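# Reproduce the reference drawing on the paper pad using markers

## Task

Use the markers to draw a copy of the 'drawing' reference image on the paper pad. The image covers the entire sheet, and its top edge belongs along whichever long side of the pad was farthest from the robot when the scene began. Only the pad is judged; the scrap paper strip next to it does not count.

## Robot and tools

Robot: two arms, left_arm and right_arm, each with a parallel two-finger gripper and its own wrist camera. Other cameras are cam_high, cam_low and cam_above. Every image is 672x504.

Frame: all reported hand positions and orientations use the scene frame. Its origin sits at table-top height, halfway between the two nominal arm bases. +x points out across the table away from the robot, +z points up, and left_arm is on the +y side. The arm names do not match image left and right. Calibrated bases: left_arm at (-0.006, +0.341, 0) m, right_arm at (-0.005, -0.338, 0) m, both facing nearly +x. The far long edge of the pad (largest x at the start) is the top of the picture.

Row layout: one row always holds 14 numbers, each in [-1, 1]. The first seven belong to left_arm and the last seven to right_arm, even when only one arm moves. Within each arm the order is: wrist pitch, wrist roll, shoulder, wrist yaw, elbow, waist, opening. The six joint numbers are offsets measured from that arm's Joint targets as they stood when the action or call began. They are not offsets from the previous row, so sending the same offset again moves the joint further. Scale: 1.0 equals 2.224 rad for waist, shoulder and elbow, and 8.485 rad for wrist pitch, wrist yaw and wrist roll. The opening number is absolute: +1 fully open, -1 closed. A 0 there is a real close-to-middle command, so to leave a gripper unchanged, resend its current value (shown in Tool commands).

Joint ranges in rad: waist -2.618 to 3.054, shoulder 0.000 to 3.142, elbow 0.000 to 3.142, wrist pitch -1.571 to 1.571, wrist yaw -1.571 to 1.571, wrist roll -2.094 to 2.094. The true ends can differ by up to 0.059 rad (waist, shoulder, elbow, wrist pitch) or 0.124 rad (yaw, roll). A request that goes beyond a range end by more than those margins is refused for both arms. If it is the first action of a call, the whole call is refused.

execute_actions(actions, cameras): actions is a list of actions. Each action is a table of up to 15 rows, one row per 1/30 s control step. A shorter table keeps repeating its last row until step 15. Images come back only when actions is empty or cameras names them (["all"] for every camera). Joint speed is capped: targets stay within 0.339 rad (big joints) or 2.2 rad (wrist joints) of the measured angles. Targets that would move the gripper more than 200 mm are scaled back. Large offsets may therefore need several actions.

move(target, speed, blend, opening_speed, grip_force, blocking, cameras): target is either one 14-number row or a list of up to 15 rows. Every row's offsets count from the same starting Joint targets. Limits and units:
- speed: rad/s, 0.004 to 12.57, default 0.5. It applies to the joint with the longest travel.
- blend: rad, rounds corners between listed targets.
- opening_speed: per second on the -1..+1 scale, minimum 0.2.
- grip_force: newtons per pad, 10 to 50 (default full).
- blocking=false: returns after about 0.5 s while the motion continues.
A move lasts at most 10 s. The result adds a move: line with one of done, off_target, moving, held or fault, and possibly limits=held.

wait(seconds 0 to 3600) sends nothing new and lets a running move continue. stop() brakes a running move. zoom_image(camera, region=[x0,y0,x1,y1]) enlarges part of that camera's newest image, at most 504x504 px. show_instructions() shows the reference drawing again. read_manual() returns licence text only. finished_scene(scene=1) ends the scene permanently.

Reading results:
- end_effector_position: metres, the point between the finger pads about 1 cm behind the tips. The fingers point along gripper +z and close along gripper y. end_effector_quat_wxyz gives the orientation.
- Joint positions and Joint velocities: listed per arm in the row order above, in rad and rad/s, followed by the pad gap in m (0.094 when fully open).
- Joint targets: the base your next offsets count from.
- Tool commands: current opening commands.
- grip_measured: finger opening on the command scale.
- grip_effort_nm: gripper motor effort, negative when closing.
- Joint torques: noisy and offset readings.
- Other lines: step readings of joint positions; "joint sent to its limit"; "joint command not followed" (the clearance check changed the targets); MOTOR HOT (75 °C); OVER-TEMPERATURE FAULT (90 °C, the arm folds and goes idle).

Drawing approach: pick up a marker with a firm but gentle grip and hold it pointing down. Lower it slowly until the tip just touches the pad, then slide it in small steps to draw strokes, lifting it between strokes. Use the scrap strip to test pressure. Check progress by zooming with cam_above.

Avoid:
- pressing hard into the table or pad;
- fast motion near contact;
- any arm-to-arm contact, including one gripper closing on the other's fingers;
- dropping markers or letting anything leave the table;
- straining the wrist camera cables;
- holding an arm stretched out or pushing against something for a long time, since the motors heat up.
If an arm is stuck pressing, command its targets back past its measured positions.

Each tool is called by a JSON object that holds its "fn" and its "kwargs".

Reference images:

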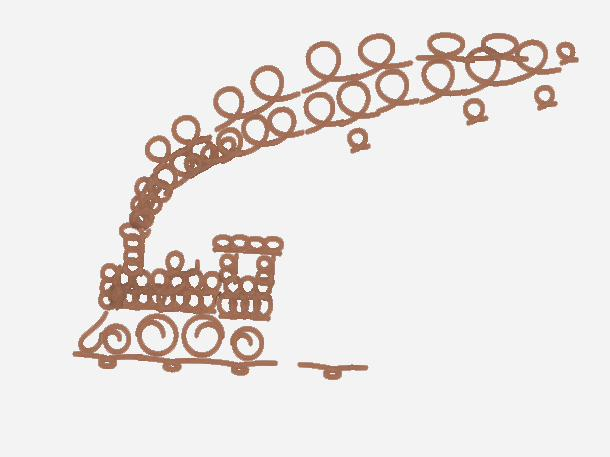

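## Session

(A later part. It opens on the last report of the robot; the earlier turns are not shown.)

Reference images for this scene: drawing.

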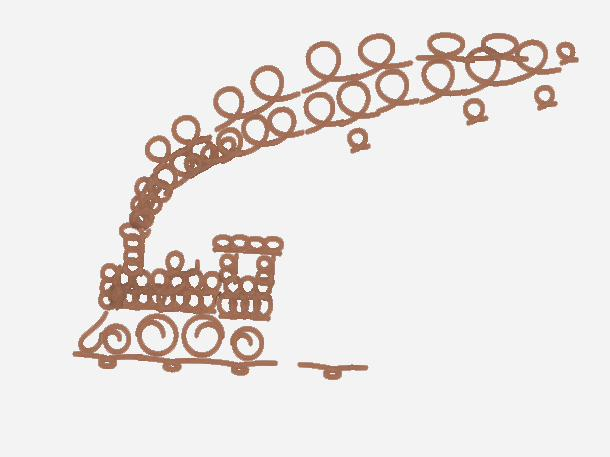

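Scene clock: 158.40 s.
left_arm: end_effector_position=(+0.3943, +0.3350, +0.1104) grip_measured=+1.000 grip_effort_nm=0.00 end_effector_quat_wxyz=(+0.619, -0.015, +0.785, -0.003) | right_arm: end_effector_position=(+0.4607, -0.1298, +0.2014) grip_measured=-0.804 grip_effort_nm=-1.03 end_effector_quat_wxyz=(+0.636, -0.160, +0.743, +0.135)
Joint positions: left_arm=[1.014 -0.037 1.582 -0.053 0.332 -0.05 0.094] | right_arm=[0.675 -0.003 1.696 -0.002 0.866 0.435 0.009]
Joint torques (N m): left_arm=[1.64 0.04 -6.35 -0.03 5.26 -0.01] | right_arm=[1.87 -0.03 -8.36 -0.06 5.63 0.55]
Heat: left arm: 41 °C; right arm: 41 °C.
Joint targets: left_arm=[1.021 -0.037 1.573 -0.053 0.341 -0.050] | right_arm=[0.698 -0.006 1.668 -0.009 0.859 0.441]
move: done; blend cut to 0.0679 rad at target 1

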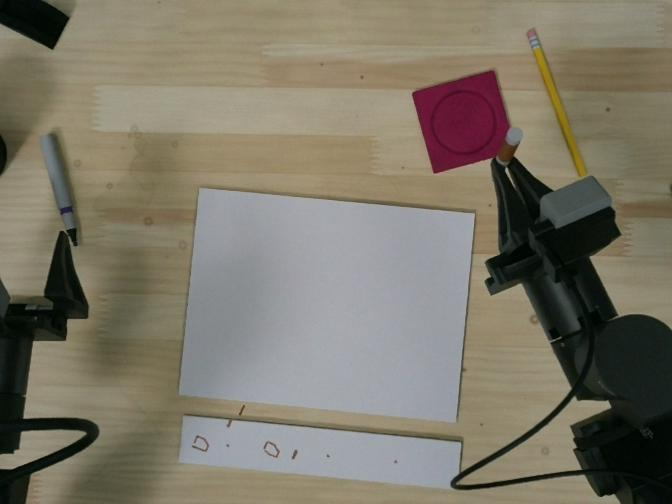

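{"fn": "move", "kwargs": {"target": [[0,0,0,0,0,0,1,-0.01155,0,-0.02104,0,-0.14285,0.29,-1],[0,0,0,0,0,0,1,-0.01155,0,-0.02104,0,-0.14285,0.30796,-1],[0,0,0,0,0,0,1,-0.02098,0,-0.02104,0,-0.14285,0.30796,-1]], "speed": [0.8,0.06,0.15], "cameras": ["cam_right_wrist"]}}

{"fn": "zoom_image", "kwargs": {"camera": "cam_right_wrist", "region": [150, 150, 400, 400]}}

{"fn": "execute_actions", "kwargs": {"actions": [[[0,0,0,0,0,0,1,0,0,0,0,0,0.0045,-1]],[[0,0,0,0,0,0,1,0,0,0,0,0,0.0045,-1]],[[0,0,0,0,0,0,1,0,0,0,0,0,0,-1]]], "cameras": ["cam_right_wrist"]}}

{"fn": "zoom_image", "kwargs": {"camera": "cam_right_wrist", "region": [150, 150, 400, 400]}}

{"fn": "execute_actions", "kwargs": {"actions": [[[0,0,0,0,0,0,1,0,0,0,0,0,-0.0058,-1]],[[0,0,0,0,0,0,1,0,0,0,0,0,-0.009,-1]],[[0,0,0,0,0,0,1,0,0,0,0,0,0,-1]]], "cameras": ["cam_right_wrist"]}}

{"fn": "zoom_image", "kwargs": {"camera": "cam_right_wrist", "region": [150, 150, 400, 400]}}

Scene clock: 163.30 s.
left_arm: end_effector_position=(+0.3943, +0.3350, +0.1104) grip_measured=+1.000 grip_effort_nm=0.00 end_effector_quat_wxyz=(+0.619, -0.015, +0.785, -0.003) | right_arm: end_effector_position=(+0.1793, +0.0336, +0.0550) grip_measured=-0.804 grip_effort_nm=-1.03 end_effector_quat_wxyz=(+0.406, -0.463, +0.745, +0.255)
Joint positions: left_arm=[1.014 -0.037 1.582 -0.053 0.332 -0.05 0.094] | right_arm=[0.53 -0.003 1.646 -0.011 0.546 1.12 0.009]
Joint torques (N m): left_arm=[1.69 0.04 -6.37 -0.04 5.27 -0.02] | right_arm=[1.45 -0.04 -6.79 0.02 4.74 0.5]
Heat: left arm: 41 °C; right arm: 41 °C.
Joint targets: left_arm=[1.021 -0.037 1.573 -0.053 0.341 -0.050] | right_arm=[0.520 -0.006 1.621 -0.009 0.541 1.126]
move: done

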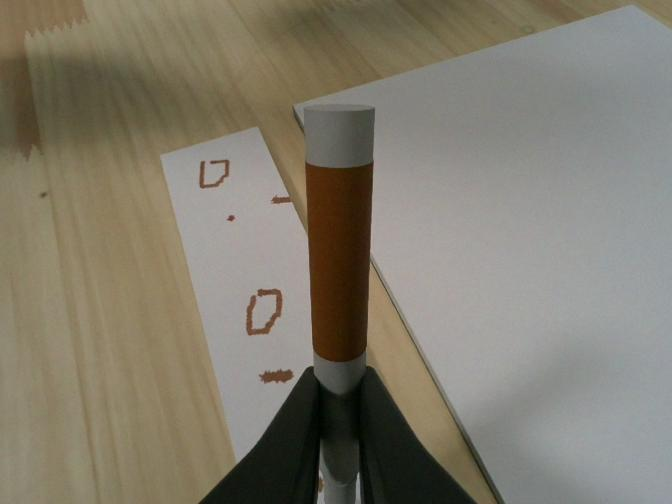

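Scaled by 2.016 from the camera's image (finer frame: 960x720).

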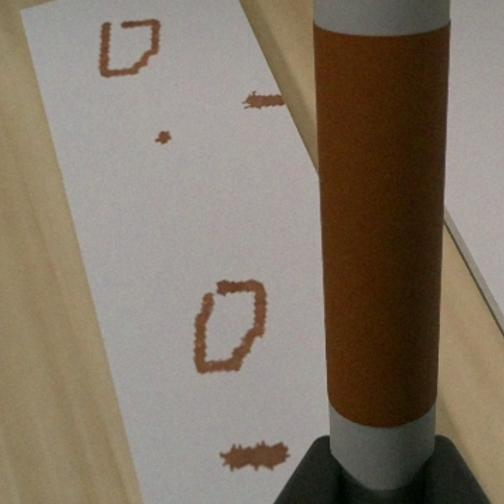

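Scene clock: 165.00 s.
left_arm: end_effector_position=(+0.3943, +0.3350, +0.1104) grip_measured=+1.000 grip_effort_nm=0.00 end_effector_quat_wxyz=(+0.619, -0.015, +0.785, -0.003) | right_arm: end_effector_position=(+0.1718, +0.0371, +0.0549) grip_measured=-0.804 grip_effort_nm=-1.03 end_effector_quat_wxyz=(+0.403, -0.471, +0.741, +0.259)
Joint positions: left_arm=[1.014 -0.037 1.582 -0.053 0.332 -0.05 0.094] | right_arm=[0.529 -0.003 1.646 -0.011 0.546 1.14 0.009]
Joint torques (N m): left_arm=[1.66 0.05 -6.52 -0.04 5.22 -0.02] | right_arm=[1.44 -0.04 -6.8 0.02 4.74 0.5]
Heat: left arm: 41 °C; right arm: 41 °C.
Joint targets: left_arm=[1.021 -0.037 1.573 -0.053 0.341 -0.050] | right_arm=[0.520 -0.006 1.621 -0.009 0.541 1.146]
Step readings (joint positions of left_arm | right_arm):
0: [1.014 -0.037 1.582 -0.053 0.332 -0.050] | [0.530 -0.003 1.646 -0.011 0.546 1.120]
1: [1.014 -0.037 1.582 -0.053 0.332 -0.050] | [0.530 -0.003 1.646 -0.011 0.546 1.120]
2: [1.014 -0.037 1.582 -0.053 0.332 -0.050] | [0.530 -0.003 1.646 -0.011 0.546 1.122]
4: [1.014 -0.037 1.582 -0.053 0.332 -0.050] | [0.529 -0.003 1.646 -0.011 0.546 1.124]
8: [1.014 -0.037 1.582 -0.053 0.332 -0.050] | [0.529 -0.003 1.646 -0.011 0.546 1.129]
15: [1.014 -0.037 1.582 -0.053 0.332 -0.050] | [0.529 -0.003 1.646 -0.011 0.546 1.130]
16: [1.014 -0.037 1.582 -0.053 0.332 -0.050] | [0.529 -0.003 1.646 -0.011 0.546 1.130]
17: [1.014 -0.037 1.582 -0.053 0.332 -0.050] | [0.529 -0.003 1.646 -0.011 0.546 1.130]
19: [1.014 -0.037 1.582 -0.053 0.332 -0.050] | [0.529 -0.003 1.646 -0.011 0.546 1.134]
23: [1.014 -0.037 1.582 -0.053 0.332 -0.050] | [0.529 -0.003 1.646 -0.011 0.546 1.140]
30: [1.014 -0.037 1.582 -0.053 0.332 -0.050] | [0.529 -0.003 1.646 -0.011 0.546 1.140]
31: [1.014 -0.037 1.582 -0.053 0.332 -0.050] | [0.529 -0.003 1.646 -0.011 0.546 1.140]
32: [1.014 -0.037 1.582 -0.053 0.332 -0.050] | [0.529 -0.003 1.646 -0.011 0.546 1.140]
34: [1.014 -0.037 1.582 -0.053 0.332 -0.050] | [0.529 -0.003 1.646 -0.011 0.546 1.140]
38: [1.014 -0.037 1.582 -0.053 0.332 -0.050] | [0.529 -0.003 1.646 -0.011 0.546 1.140]
45: [1.014 -0.037 1.582 -0.053 0.332 -0.050] | [0.529 -0.003 1.646 -0.011 0.546 1.140]

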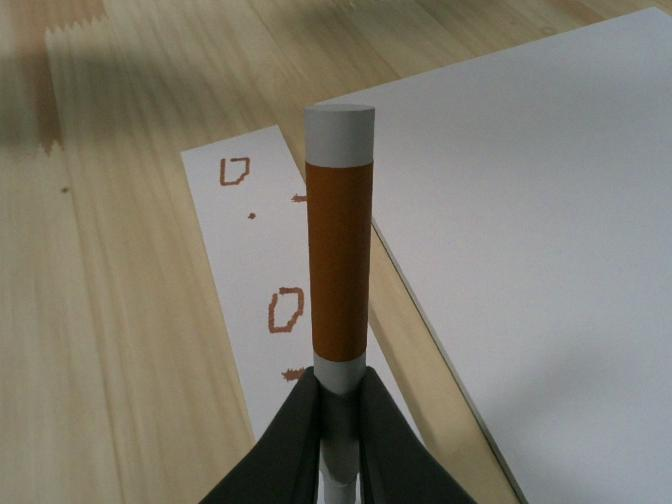

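Scaled by 2.016 from the camera's image (finer frame: 960x720).

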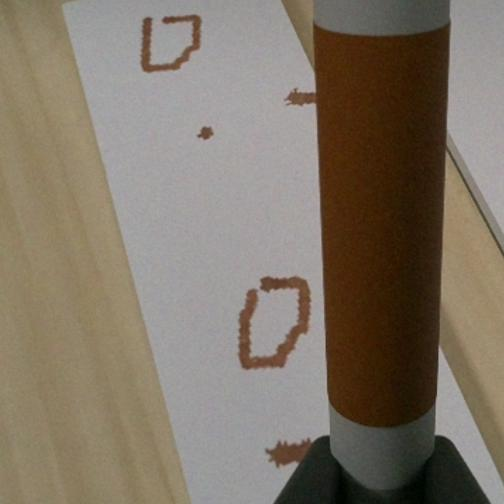

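Scene clock: 166.70 s.
left_arm: end_effector_position=(+0.3943, +0.3350, +0.1104) grip_measured=+1.000 grip_effort_nm=0.00 end_effector_quat_wxyz=(+0.619, -0.015, +0.785, -0.003) | right_arm: end_effector_position=(+0.1795, +0.0334, +0.0549) grip_measured=-0.804 grip_effort_nm=-1.03 end_effector_quat_wxyz=(+0.406, -0.463, +0.746, +0.254)
Joint positions: left_arm=[1.014 -0.037 1.582 -0.053 0.332 -0.05 0.094] | right_arm=[0.529 -0.003 1.646 -0.011 0.546 1.119 0.009]
Joint torques (N m): left_arm=[1.66 0.04 -6.5 -0.02 5.23 -0.06] | right_arm=[1.44 -0.04 -6.82 0.02 4.74 -0.54]
Heat: left arm: 42 °C; right arm: 41 °C.
Joint targets: left_arm=[1.021 -0.037 1.573 -0.053 0.341 -0.050] | right_arm=[0.520 -0.006 1.621 -0.009 0.541 1.113]
Step readings (joint positions of left_arm | right_arm):
0: [1.014 -0.037 1.582 -0.053 0.332 -0.050] | [0.529 -0.003 1.646 -0.011 0.546 1.140]
1: [1.014 -0.037 1.582 -0.053 0.332 -0.050] | [0.529 -0.003 1.646 -0.011 0.546 1.140]
2: [1.014 -0.037 1.582 -0.053 0.332 -0.050] | [0.529 -0.003 1.646 -0.011 0.546 1.140]
4: [1.014 -0.037 1.582 -0.053 0.332 -0.050] | [0.529 -0.003 1.646 -0.011 0.546 1.140]
8: [1.014 -0.037 1.582 -0.053 0.332 -0.050] | [0.529 -0.003 1.646 -0.011 0.546 1.140]
15: [1.014 -0.037 1.582 -0.053 0.332 -0.050] | [0.529 -0.003 1.646 -0.011 0.546 1.140]
16: [1.014 -0.037 1.582 -0.053 0.332 -0.050] | [0.529 -0.003 1.646 -0.011 0.546 1.139]
17: [1.014 -0.037 1.582 -0.053 0.332 -0.050] | [0.529 -0.003 1.646 -0.011 0.546 1.134]
19: [1.014 -0.037 1.582 -0.053 0.332 -0.050] | [0.529 -0.003 1.646 -0.011 0.546 1.128]
23: [1.014 -0.037 1.582 -0.053 0.332 -0.050] | [0.529 -0.003 1.646 -0.011 0.546 1.120]
30: [1.014 -0.037 1.582 -0.053 0.332 -0.050] | [0.529 -0.003 1.646 -0.011 0.546 1.119]
31: [1.014 -0.037 1.582 -0.053 0.332 -0.050] | [0.529 -0.003 1.646 -0.011 0.546 1.119]
32: [1.014 -0.037 1.582 -0.053 0.332 -0.050] | [0.529 -0.003 1.646 -0.011 0.546 1.119]
34: [1.014 -0.037 1.582 -0.053 0.332 -0.050] | [0.529 -0.003 1.646 -0.011 0.546 1.119]
38: [1.014 -0.037 1.582 -0.053 0.332 -0.050] | [0.529 -0.003 1.646 -0.011 0.546 1.119]
45: [1.014 -0.037 1.582 -0.053 0.332 -0.050] | [0.529 -0.003 1.646 -0.011 0.546 1.119]

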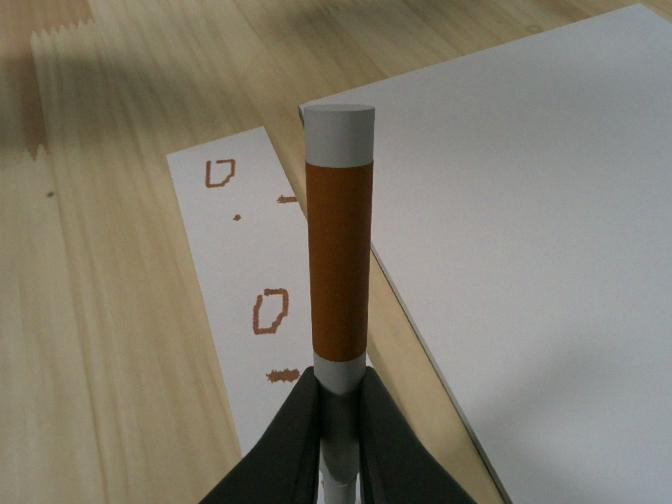

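Scaled by 2.016 from the camera's image (finer frame: 960x720).

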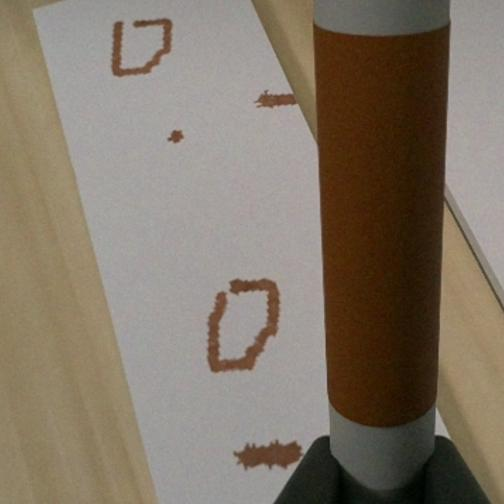

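{"fn": "execute_actions", "kwargs": {"actions": [[[0,0,0,0,0,0,1,0.008,0,0,0,0,0,-1]],[[0,0,0,0,0,0,1,0,0,0,0,0,-0.009,-1]],[[0,0,0,0,0,0,1,0,0,0,0,0,0.01485,-1]],[[0,0,0,0,0,0,1,-0.0055,0,0,0,0,0,-1]],[[0,0,0,0,0,0,1,-0.0017,0,0,0,0,0,-1]],[[0,0,0,0,0,0,1,0,0,0,0,0,0,-1]]], "cameras": ["cam_right_wrist"]}}

{"fn": "zoom_image", "kwargs": {"camera": "cam_right_wrist", "region": [190, 190, 310, 310]}}

{"fn": "execute_actions", "kwargs": {"actions": [[[0,0,0,0,0,0,1,0,0,0,0,0,0.0045,-1]],[[0,0,0,0,0,0,1,0,0,0,0,0,0.0045,-1]],[[0,0,0,0,0,0,1,0,0,0,0,0,-0.0058,-1]],[[0,0,0,0,0,0,1,0,0,0,0,0,-0.009,-1]],[[0,0,0,0,0,0,1,0,0,0,0,0,0,-1]]], "cameras": ["cam_right_wrist"]}}

{"fn": "zoom_image", "kwargs": {"camera": "cam_right_wrist", "region": [190, 190, 310, 310]}}

Scene clock: 172.60 s.
left_arm: end_effector_position=(+0.3943, +0.3350, +0.1104) grip_measured=+1.000 grip_effort_nm=0.00 end_effector_quat_wxyz=(+0.619, -0.015, +0.785, -0.003) | right_arm: end_effector_position=(+0.1784, +0.0342, +0.0553) grip_measured=-0.804 grip_effort_nm=-1.03 end_effector_quat_wxyz=(+0.406, -0.464, +0.744, +0.255)
Joint positions: left_arm=[1.014 -0.037 1.582 -0.053 0.332 -0.05 0.094] | right_arm=[0.531 -0.003 1.646 -0.011 0.546 1.123 0.009]
Joint torques (N m): left_arm=[1.68 0.08 -6.54 0 5.38 -0.1] | right_arm=[1.49 -0.04 -6.82 0.02 4.72 0.29]
Heat: left arm: 42 °C; right arm: 41 °C.
Joint targets: left_arm=[1.021 -0.037 1.573 -0.053 0.341 -0.050] | right_arm=[0.527 -0.006 1.621 -0.009 0.541 1.126]
Step readings (joint positions of left_arm | right_arm):
0: [1.014 -0.037 1.582 -0.053 0.332 -0.050] | [0.529 -0.003 1.646 -0.011 0.546 1.119]
1: [1.014 -0.037 1.582 -0.053 0.332 -0.050] | [0.529 -0.003 1.646 -0.011 0.546 1.119]
2: [1.014 -0.037 1.582 -0.053 0.332 -0.050] | [0.531 -0.003 1.646 -0.011 0.546 1.119]
4: [1.014 -0.037 1.582 -0.053 0.332 -0.050] | [0.536 -0.003 1.646 -0.011 0.546 1.119]
8: [1.014 -0.037 1.582 -0.053 0.332 -0.050] | [0.550 -0.003 1.646 -0.011 0.546 1.119]
15: [1.014 -0.037 1.582 -0.053 0.332 -0.050] | [0.557 -0.003 1.646 -0.011 0.546 1.119]
16: [1.014 -0.037 1.582 -0.053 0.332 -0.050] | [0.557 -0.003 1.646 -0.011 0.546 1.119]
17: [1.014 -0.037 1.582 -0.053 0.332 -0.050] | [0.558 -0.003 1.646 -0.011 0.546 1.115]
19: [1.014 -0.037 1.582 -0.053 0.332 -0.050] | [0.558 -0.003 1.646 -0.011 0.546 1.109]
23: [1.014 -0.037 1.582 -0.053 0.332 -0.050] | [0.559 -0.003 1.646 -0.011 0.546 1.100]
30: [1.014 -0.037 1.582 -0.053 0.332 -0.050] | [0.559 -0.003 1.646 -0.011 0.546 1.098]
31: [1.014 -0.037 1.582 -0.053 0.332 -0.050] | [0.559 -0.003 1.646 -0.011 0.546 1.098]
32: [1.014 -0.037 1.582 -0.053 0.332 -0.050] | [0.559 -0.003 1.646 -0.011 0.546 1.099]
34: [1.014 -0.037 1.582 -0.053 0.332 -0.050] | [0.559 -0.003 1.646 -0.010 0.546 1.106]
38: [1.014 -0.037 1.582 -0.053 0.332 -0.050] | [0.559 -0.003 1.646 -0.010 0.546 1.119]
45: [1.014 -0.037 1.582 -0.053 0.332 -0.050] | [0.559 -0.003 1.646 -0.011 0.546 1.123]
46: [1.014 -0.037 1.582 -0.053 0.332 -0.050] | [0.559 -0.003 1.646 -0.011 0.546 1.123]
47: [1.014 -0.037 1.582 -0.053 0.332 -0.050] | [0.559 -0.003 1.646 -0.011 0.546 1.123]
49: [1.014 -0.037 1.582 -0.053 0.332 -0.050] | [0.556 -0.003 1.646 -0.011 0.546 1.123]
53: [1.014 -0.037 1.582 -0.053 0.332 -0.050] | [0.547 -0.003 1.646 -0.011 0.546 1.123]
60: [1.014 -0.037 1.582 -0.053 0.332 -0.050] | [0.543 -0.003 1.646 -0.011 0.546 1.123]
61: [1.014 -0.037 1.582 -0.053 0.332 -0.050] | [0.542 -0.003 1.646 -0.011 0.546 1.123]
62: [1.014 -0.037 1.582 -0.053 0.332 -0.050] | [0.541 -0.003 1.646 -0.011 0.546 1.123]
64: [1.014 -0.037 1.582 -0.053 0.332 -0.050] | [0.537 -0.003 1.646 -0.011 0.546 1.123]
68: [1.014 -0.037 1.582 -0.053 0.332 -0.050] | [0.531 -0.003 1.646 -0.011 0.546 1.123]
75: [1.014 -0.037 1.582 -0.053 0.332 -0.050] | [0.531 -0.003 1.646 -0.011 0.546 1.123]
76: [1.014 -0.037 1.582 -0.053 0.332 -0.050] | [0.531 -0.003 1.646 -0.011 0.546 1.123]
77: [1.014 -0.037 1.582 -0.053 0.332 -0.050] | [0.531 -0.003 1.646 -0.011 0.546 1.123]
79: [1.014 -0.037 1.582 -0.053 0.332 -0.050] | [0.531 -0.003 1.646 -0.011 0.546 1.123]
83: [1.014 -0.037 1.582 -0.053 0.332 -0.050] | [0.531 -0.003 1.646 -0.011 0.546 1.123]
90: [1.014 -0.037 1.582 -0.053 0.332 -0.050] | [0.531 -0.003 1.646 -0.011 0.546 1.123]

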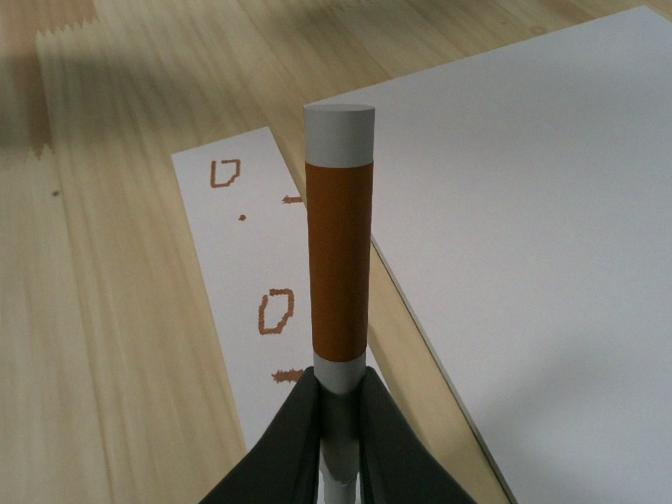

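Scaled by 4.200 from the camera's image (finer frame: 960x720).

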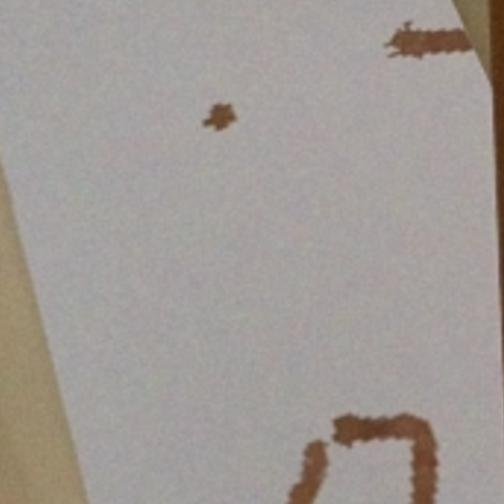

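Scene clock: 175.30 s.
left_arm: end_effector_position=(+0.3943, +0.3350, +0.1104) grip_measured=+1.000 grip_effort_nm=0.00 end_effector_quat_wxyz=(+0.619, -0.015, +0.785, -0.003) | right_arm: end_effector_position=(+0.1794, +0.0337, +0.0553) grip_measured=-0.804 grip_effort_nm=-1.03 end_effector_quat_wxyz=(+0.406, -0.463, +0.745, +0.255)
Joint positions: left_arm=[1.014 -0.037 1.582 -0.053 0.332 -0.05 0.094] | right_arm=[0.531 -0.003 1.646 -0.011 0.546 1.12 0.009]
Joint torques (N m): left_arm=[1.7 0.03 -6.49 -0.04 5.26 -0.05] | right_arm=[1.49 -0.04 -6.8 0.03 4.74 -0.55]
Heat: left arm: 42 °C; right arm: 41 °C.
Joint targets: left_arm=[1.021 -0.037 1.573 -0.053 0.341 -0.050] | right_arm=[0.527 -0.006 1.621 -0.009 0.541 1.113]
Step readings (joint positions of left_arm | right_arm):
0: [1.014 -0.037 1.582 -0.053 0.332 -0.050] | [0.531 -0.003 1.646 -0.011 0.546 1.123]
1: [1.014 -0.037 1.582 -0.053 0.332 -0.050] | [0.531 -0.003 1.646 -0.011 0.546 1.123]
2: [1.014 -0.037 1.582 -0.053 0.332 -0.050] | [0.531 -0.003 1.646 -0.011 0.546 1.124]
4: [1.014 -0.037 1.582 -0.053 0.332 -0.050] | [0.531 -0.003 1.646 -0.011 0.546 1.127]
8: [1.014 -0.037 1.582 -0.053 0.332 -0.050] | [0.531 -0.003 1.646 -0.011 0.546 1.130]
15: [1.014 -0.037 1.582 -0.053 0.332 -0.050] | [0.531 -0.003 1.646 -0.011 0.546 1.130]
16: [1.014 -0.037 1.582 -0.053 0.332 -0.050] | [0.531 -0.003 1.646 -0.011 0.546 1.130]
17: [1.014 -0.037 1.582 -0.053 0.332 -0.050] | [0.531 -0.003 1.646 -0.011 0.546 1.132]
19: [1.014 -0.037 1.582 -0.053 0.332 -0.050] | [0.531 -0.003 1.646 -0.011 0.546 1.135]
23: [1.014 -0.037 1.582 -0.053 0.332 -0.050] | [0.531 -0.003 1.646 -0.011 0.546 1.140]
30: [1.014 -0.037 1.582 -0.053 0.332 -0.050] | [0.531 -0.003 1.646 -0.011 0.546 1.140]
31: [1.014 -0.037 1.582 -0.053 0.332 -0.050] | [0.531 -0.003 1.646 -0.011 0.546 1.140]
32: [1.014 -0.037 1.582 -0.053 0.332 -0.050] | [0.531 -0.003 1.646 -0.011 0.546 1.140]
34: [1.014 -0.037 1.582 -0.053 0.332 -0.050] | [0.531 -0.003 1.646 -0.011 0.546 1.140]
38: [1.014 -0.037 1.582 -0.053 0.332 -0.050] | [0.531 -0.003 1.646 -0.011 0.546 1.140]
45: [1.014 -0.037 1.582 -0.053 0.332 -0.050] | [0.531 -0.003 1.646 -0.011 0.546 1.140]
46: [1.014 -0.037 1.582 -0.053 0.332 -0.050] | [0.531 -0.003 1.646 -0.011 0.546 1.139]
47: [1.014 -0.037 1.582 -0.053 0.332 -0.050] | [0.531 -0.003 1.646 -0.011 0.546 1.134]
49: [1.014 -0.037 1.582 -0.053 0.332 -0.050] | [0.531 -0.003 1.646 -0.011 0.546 1.128]
53: [1.014 -0.037 1.582 -0.053 0.332 -0.050] | [0.531 -0.003 1.646 -0.011 0.546 1.120]
60: [1.014 -0.037 1.582 -0.053 0.332 -0.050] | [0.531 -0.003 1.646 -0.011 0.546 1.120]
61: [1.014 -0.037 1.582 -0.053 0.332 -0.050] | [0.531 -0.003 1.646 -0.011 0.546 1.120]
62: [1.014 -0.037 1.582 -0.053 0.332 -0.050] | [0.531 -0.003 1.646 -0.011 0.546 1.120]
64: [1.014 -0.037 1.582 -0.053 0.332 -0.050] | [0.531 -0.003 1.646 -0.011 0.546 1.120]
68: [1.014 -0.037 1.582 -0.053 0.332 -0.050] | [0.531 -0.003 1.646 -0.011 0.546 1.120]
75: [1.014 -0.037 1.582 -0.053 0.332 -0.050] | [0.531 -0.003 1.646 -0.011 0.546 1.120]

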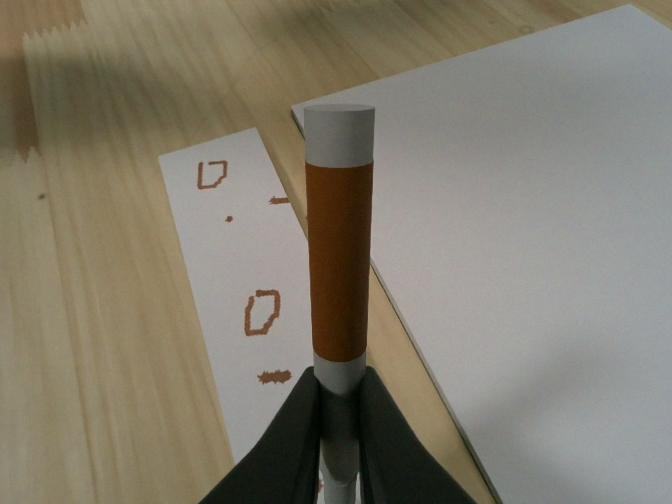

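Scaled by 4.200 from the camera's image (finer frame: 960x720).

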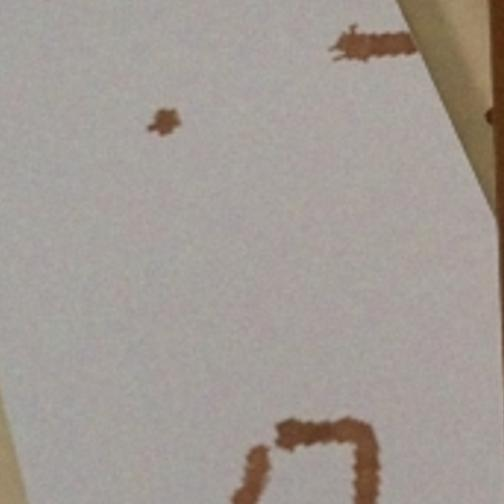

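{"fn": "execute_actions", "kwargs": {"actions": [], "cameras": ["cam_above"]}}

{"fn": "zoom_image", "kwargs": {"camera": "cam_above", "region": [280, 384, 400, 504]}}

{"fn": "execute_actions", "kwargs": {"actions": [[[0,0,0,0,0,0,1,0,0,0,0,0,0.006,-1]],[[0,0,0,0,0,0,1,0,0,0,0,0,0.0045,-1]],[[0,0,0,0,0,0,1,0,0,0,0,0,0.0045,-1]],[[0,0,0,0,0,0,1,0,0,0,0,0,-0.006,-1]],[[0,0,0,0,0,0,1,0,0,0,0,0,-0.0045,-1]],[[0,0,0,0,0,0,1,0,0,0,0,0,-0.0045,-1]],[[0,0,0,0,0,0,1,0,0,0,0,0,0,-1]]], "cameras": ["cam_above", "cam_right_wrist"]}}

{"fn": "zoom_image", "kwargs": {"camera": "cam_above", "region": [280, 384, 400, 504]}}

{"fn": "zoom_image", "kwargs": {"camera": "cam_right_wrist", "region": [190, 190, 310, 310]}}

Scene clock: 176.73 s.
left_arm: end_effector_position=(+0.3943, +0.3350, +0.1104) grip_measured=+1.000 grip_effort_nm=0.00 end_effector_quat_wxyz=(+0.619, -0.015, +0.785, -0.003) | right_arm: end_effector_position=(+0.1794, +0.0337, +0.0553) grip_measured=-0.804 grip_effort_nm=-1.03 end_effector_quat_wxyz=(+0.406, -0.463, +0.745, +0.255)
Joint names: [wrist pitch, wrist roll, shoulder, wrist yaw, elbow, waist]
Joint positions: left_arm=[1.014 -0.037 1.582 -0.053 0.332 -0.05 0.094] | right_arm=[0.531 -0.003 1.646 -0.011 0.546 1.12 0.009]
Joint velocities: within noise
Joint torques (N m): left_arm=[1.69 0.04 -6.42 -0.04 5.2 -0.14] | right_arm=[1.49 -0.04 -6.83 0.02 4.74 -0.55]
Heat: left arm: 42 °C; right arm: 41 °C.
Joint targets: left_arm=[1.021 -0.037 1.573 -0.053 0.341 -0.050] | right_arm=[0.527 -0.006 1.621 -0.009 0.541 1.113]
Tool commands: left_gripper/opening=+1.0 right_gripper/opening=-1.0
Images, in order (width x height): cam_above 672x504.

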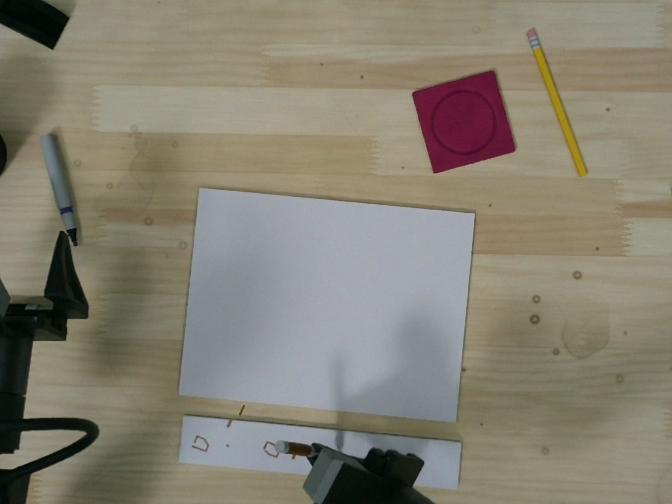

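Scaled by 4.200 from the camera's image (finer frame: 960x720).

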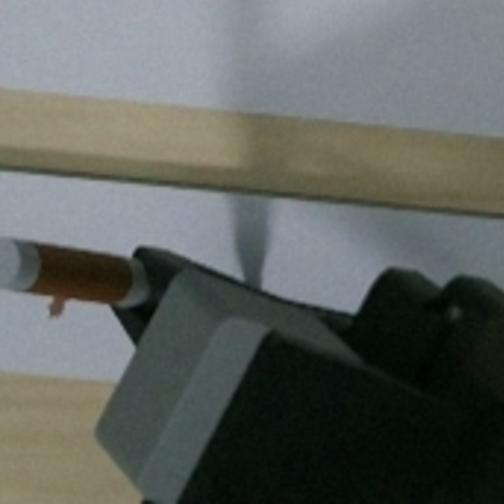

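Scene clock: 180.43 s.
left_arm: end_effector_position=(+0.3943, +0.3350, +0.1104) grip_measured=+1.000 grip_effort_nm=0.00 end_effector_quat_wxyz=(+0.619, -0.015, +0.785, -0.003) | right_arm: end_effector_position=(+0.1795, +0.0337, +0.0553) grip_measured=-0.804 grip_effort_nm=-1.03 end_effector_quat_wxyz=(+0.406, -0.463, +0.745, +0.255)
Joint positions: left_arm=[1.014 -0.037 1.582 -0.053 0.332 -0.05 0.094] | right_arm=[0.531 -0.003 1.646 -0.011 0.546 1.12 0.009]
Joint torques (N m): left_arm=[1.65 0.07 -6.43 0.01 5.42 -0.09] | right_arm=[1.49 -0.04 -6.8 0.02 4.74 -0.55]
Heat: left arm: 42 °C; right arm: 41 °C.
Joint targets: left_arm=[1.021 -0.037 1.573 -0.053 0.341 -0.050] | right_arm=[0.527 -0.006 1.621 -0.009 0.541 1.113]
Step readings (joint positions of left_arm | right_arm):
0: [1.014 -0.037 1.582 -0.053 0.332 -0.050] | [0.531 -0.003 1.646 -0.011 0.546 1.120]
1: [1.014 -0.037 1.582 -0.053 0.332 -0.050] | [0.531 -0.003 1.646 -0.011 0.546 1.120]
2: [1.014 -0.037 1.582 -0.053 0.332 -0.050] | [0.531 -0.003 1.646 -0.011 0.546 1.120]
4: [1.014 -0.037 1.582 -0.053 0.332 -0.050] | [0.531 -0.003 1.646 -0.011 0.546 1.120]
8: [1.014 -0.037 1.582 -0.053 0.332 -0.050] | [0.531 -0.003 1.646 -0.011 0.546 1.120]
15: [1.014 -0.037 1.582 -0.053 0.332 -0.050] | [0.531 -0.003 1.646 -0.011 0.546 1.120]
16: [1.014 -0.037 1.582 -0.053 0.332 -0.050] | [0.531 -0.003 1.646 -0.011 0.546 1.120]
17: [1.014 -0.037 1.582 -0.053 0.332 -0.050] | [0.531 -0.003 1.646 -0.011 0.546 1.121]
19: [1.014 -0.037 1.582 -0.053 0.332 -0.050] | [0.531 -0.003 1.646 -0.011 0.546 1.125]
23: [1.014 -0.037 1.582 -0.053 0.332 -0.050] | [0.531 -0.003 1.646 -0.011 0.546 1.130]
30: [1.014 -0.037 1.582 -0.053 0.332 -0.050] | [0.531 -0.003 1.646 -0.011 0.546 1.131]
31: [1.014 -0.037 1.582 -0.053 0.332 -0.050] | [0.531 -0.003 1.646 -0.011 0.546 1.131]
32: [1.014 -0.037 1.582 -0.053 0.332 -0.050] | [0.531 -0.003 1.646 -0.011 0.546 1.133]
34: [1.014 -0.037 1.582 -0.053 0.332 -0.050] | [0.531 -0.003 1.646 -0.011 0.546 1.135]
38: [1.014 -0.037 1.582 -0.053 0.332 -0.050] | [0.531 -0.003 1.646 -0.011 0.546 1.140]
45: [1.014 -0.037 1.582 -0.053 0.332 -0.050] | [0.531 -0.003 1.646 -0.011 0.546 1.141]
46: [1.014 -0.037 1.582 -0.053 0.332 -0.050] | [0.531 -0.003 1.646 -0.011 0.546 1.141]
47: [1.014 -0.037 1.582 -0.053 0.332 -0.050] | [0.531 -0.003 1.646 -0.011 0.546 1.141]
49: [1.014 -0.037 1.582 -0.053 0.332 -0.050] | [0.531 -0.003 1.646 -0.011 0.546 1.141]
53: [1.014 -0.037 1.582 -0.053 0.332 -0.050] | [0.531 -0.003 1.646 -0.011 0.546 1.141]
60: [1.014 -0.037 1.582 -0.053 0.332 -0.050] | [0.531 -0.003 1.646 -0.011 0.546 1.141]
61: [1.014 -0.037 1.582 -0.053 0.332 -0.050] | [0.531 -0.003 1.646 -0.011 0.546 1.140]
62: [1.014 -0.037 1.582 -0.053 0.332 -0.050] | [0.531 -0.003 1.646 -0.011 0.546 1.138]
64: [1.014 -0.037 1.582 -0.053 0.332 -0.050] | [0.531 -0.003 1.646 -0.011 0.546 1.133]
68: [1.014 -0.037 1.582 -0.053 0.332 -0.050] | [0.531 -0.003 1.646 -0.011 0.546 1.131]
75: [1.014 -0.037 1.582 -0.053 0.332 -0.050] | [0.531 -0.003 1.646 -0.011 0.546 1.130]
76: [1.014 -0.037 1.582 -0.053 0.332 -0.050] | [0.531 -0.003 1.646 -0.011 0.546 1.130]
77: [1.014 -0.037 1.582 -0.053 0.332 -0.050] | [0.531 -0.003 1.646 -0.011 0.546 1.129]
79: [1.014 -0.037 1.582 -0.053 0.332 -0.050] | [0.531 -0.003 1.646 -0.011 0.546 1.125]
83: [1.014 -0.037 1.582 -0.053 0.332 -0.050] | [0.531 -0.003 1.646 -0.011 0.546 1.120]
90: [1.014 -0.037 1.582 -0.053 0.332 -0.050] | [0.531 -0.003 1.646 -0.011 0.546 1.120]
91: [1.014 -0.037 1.582 -0.053 0.332 -0.050] | [0.531 -0.003 1.646 -0.011 0.546 1.120]
92: [1.014 -0.037 1.582 -0.053 0.332 -0.050] | [0.531 -0.003 1.646 -0.011 0.546 1.120]
94: [1.014 -0.037 1.582 -0.053 0.332 -0.050] | [0.531 -0.003 1.646 -0.011 0.546 1.120]
98: [1.014 -0.037 1.582 -0.053 0.332 -0.050] | [0.531 -0.003 1.646 -0.011 0.546 1.120]
105: [1.014 -0.037 1.582 -0.053 0.332 -0.050] | [0.531 -0.003 1.646 -0.011 0.546 1.120]

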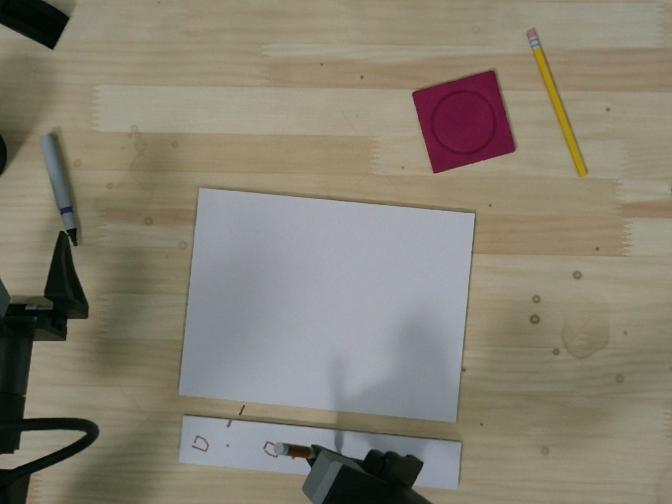

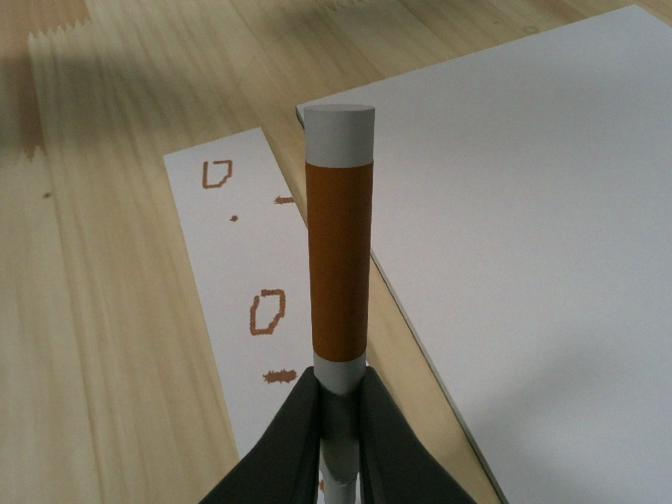

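Scaled by 4.200 from the camera's image (finer frame: 960x720).

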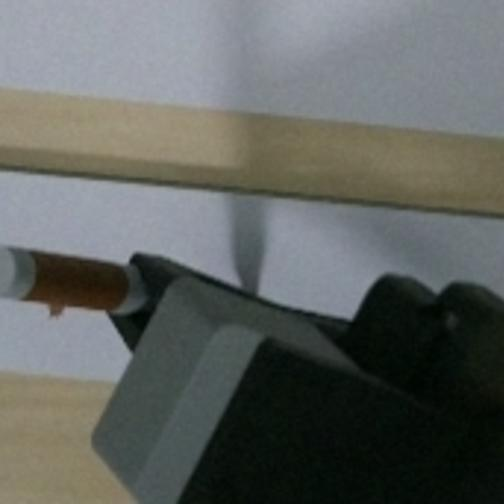

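Scaled by 4.200 from the camera's image (finer frame: 960x720).

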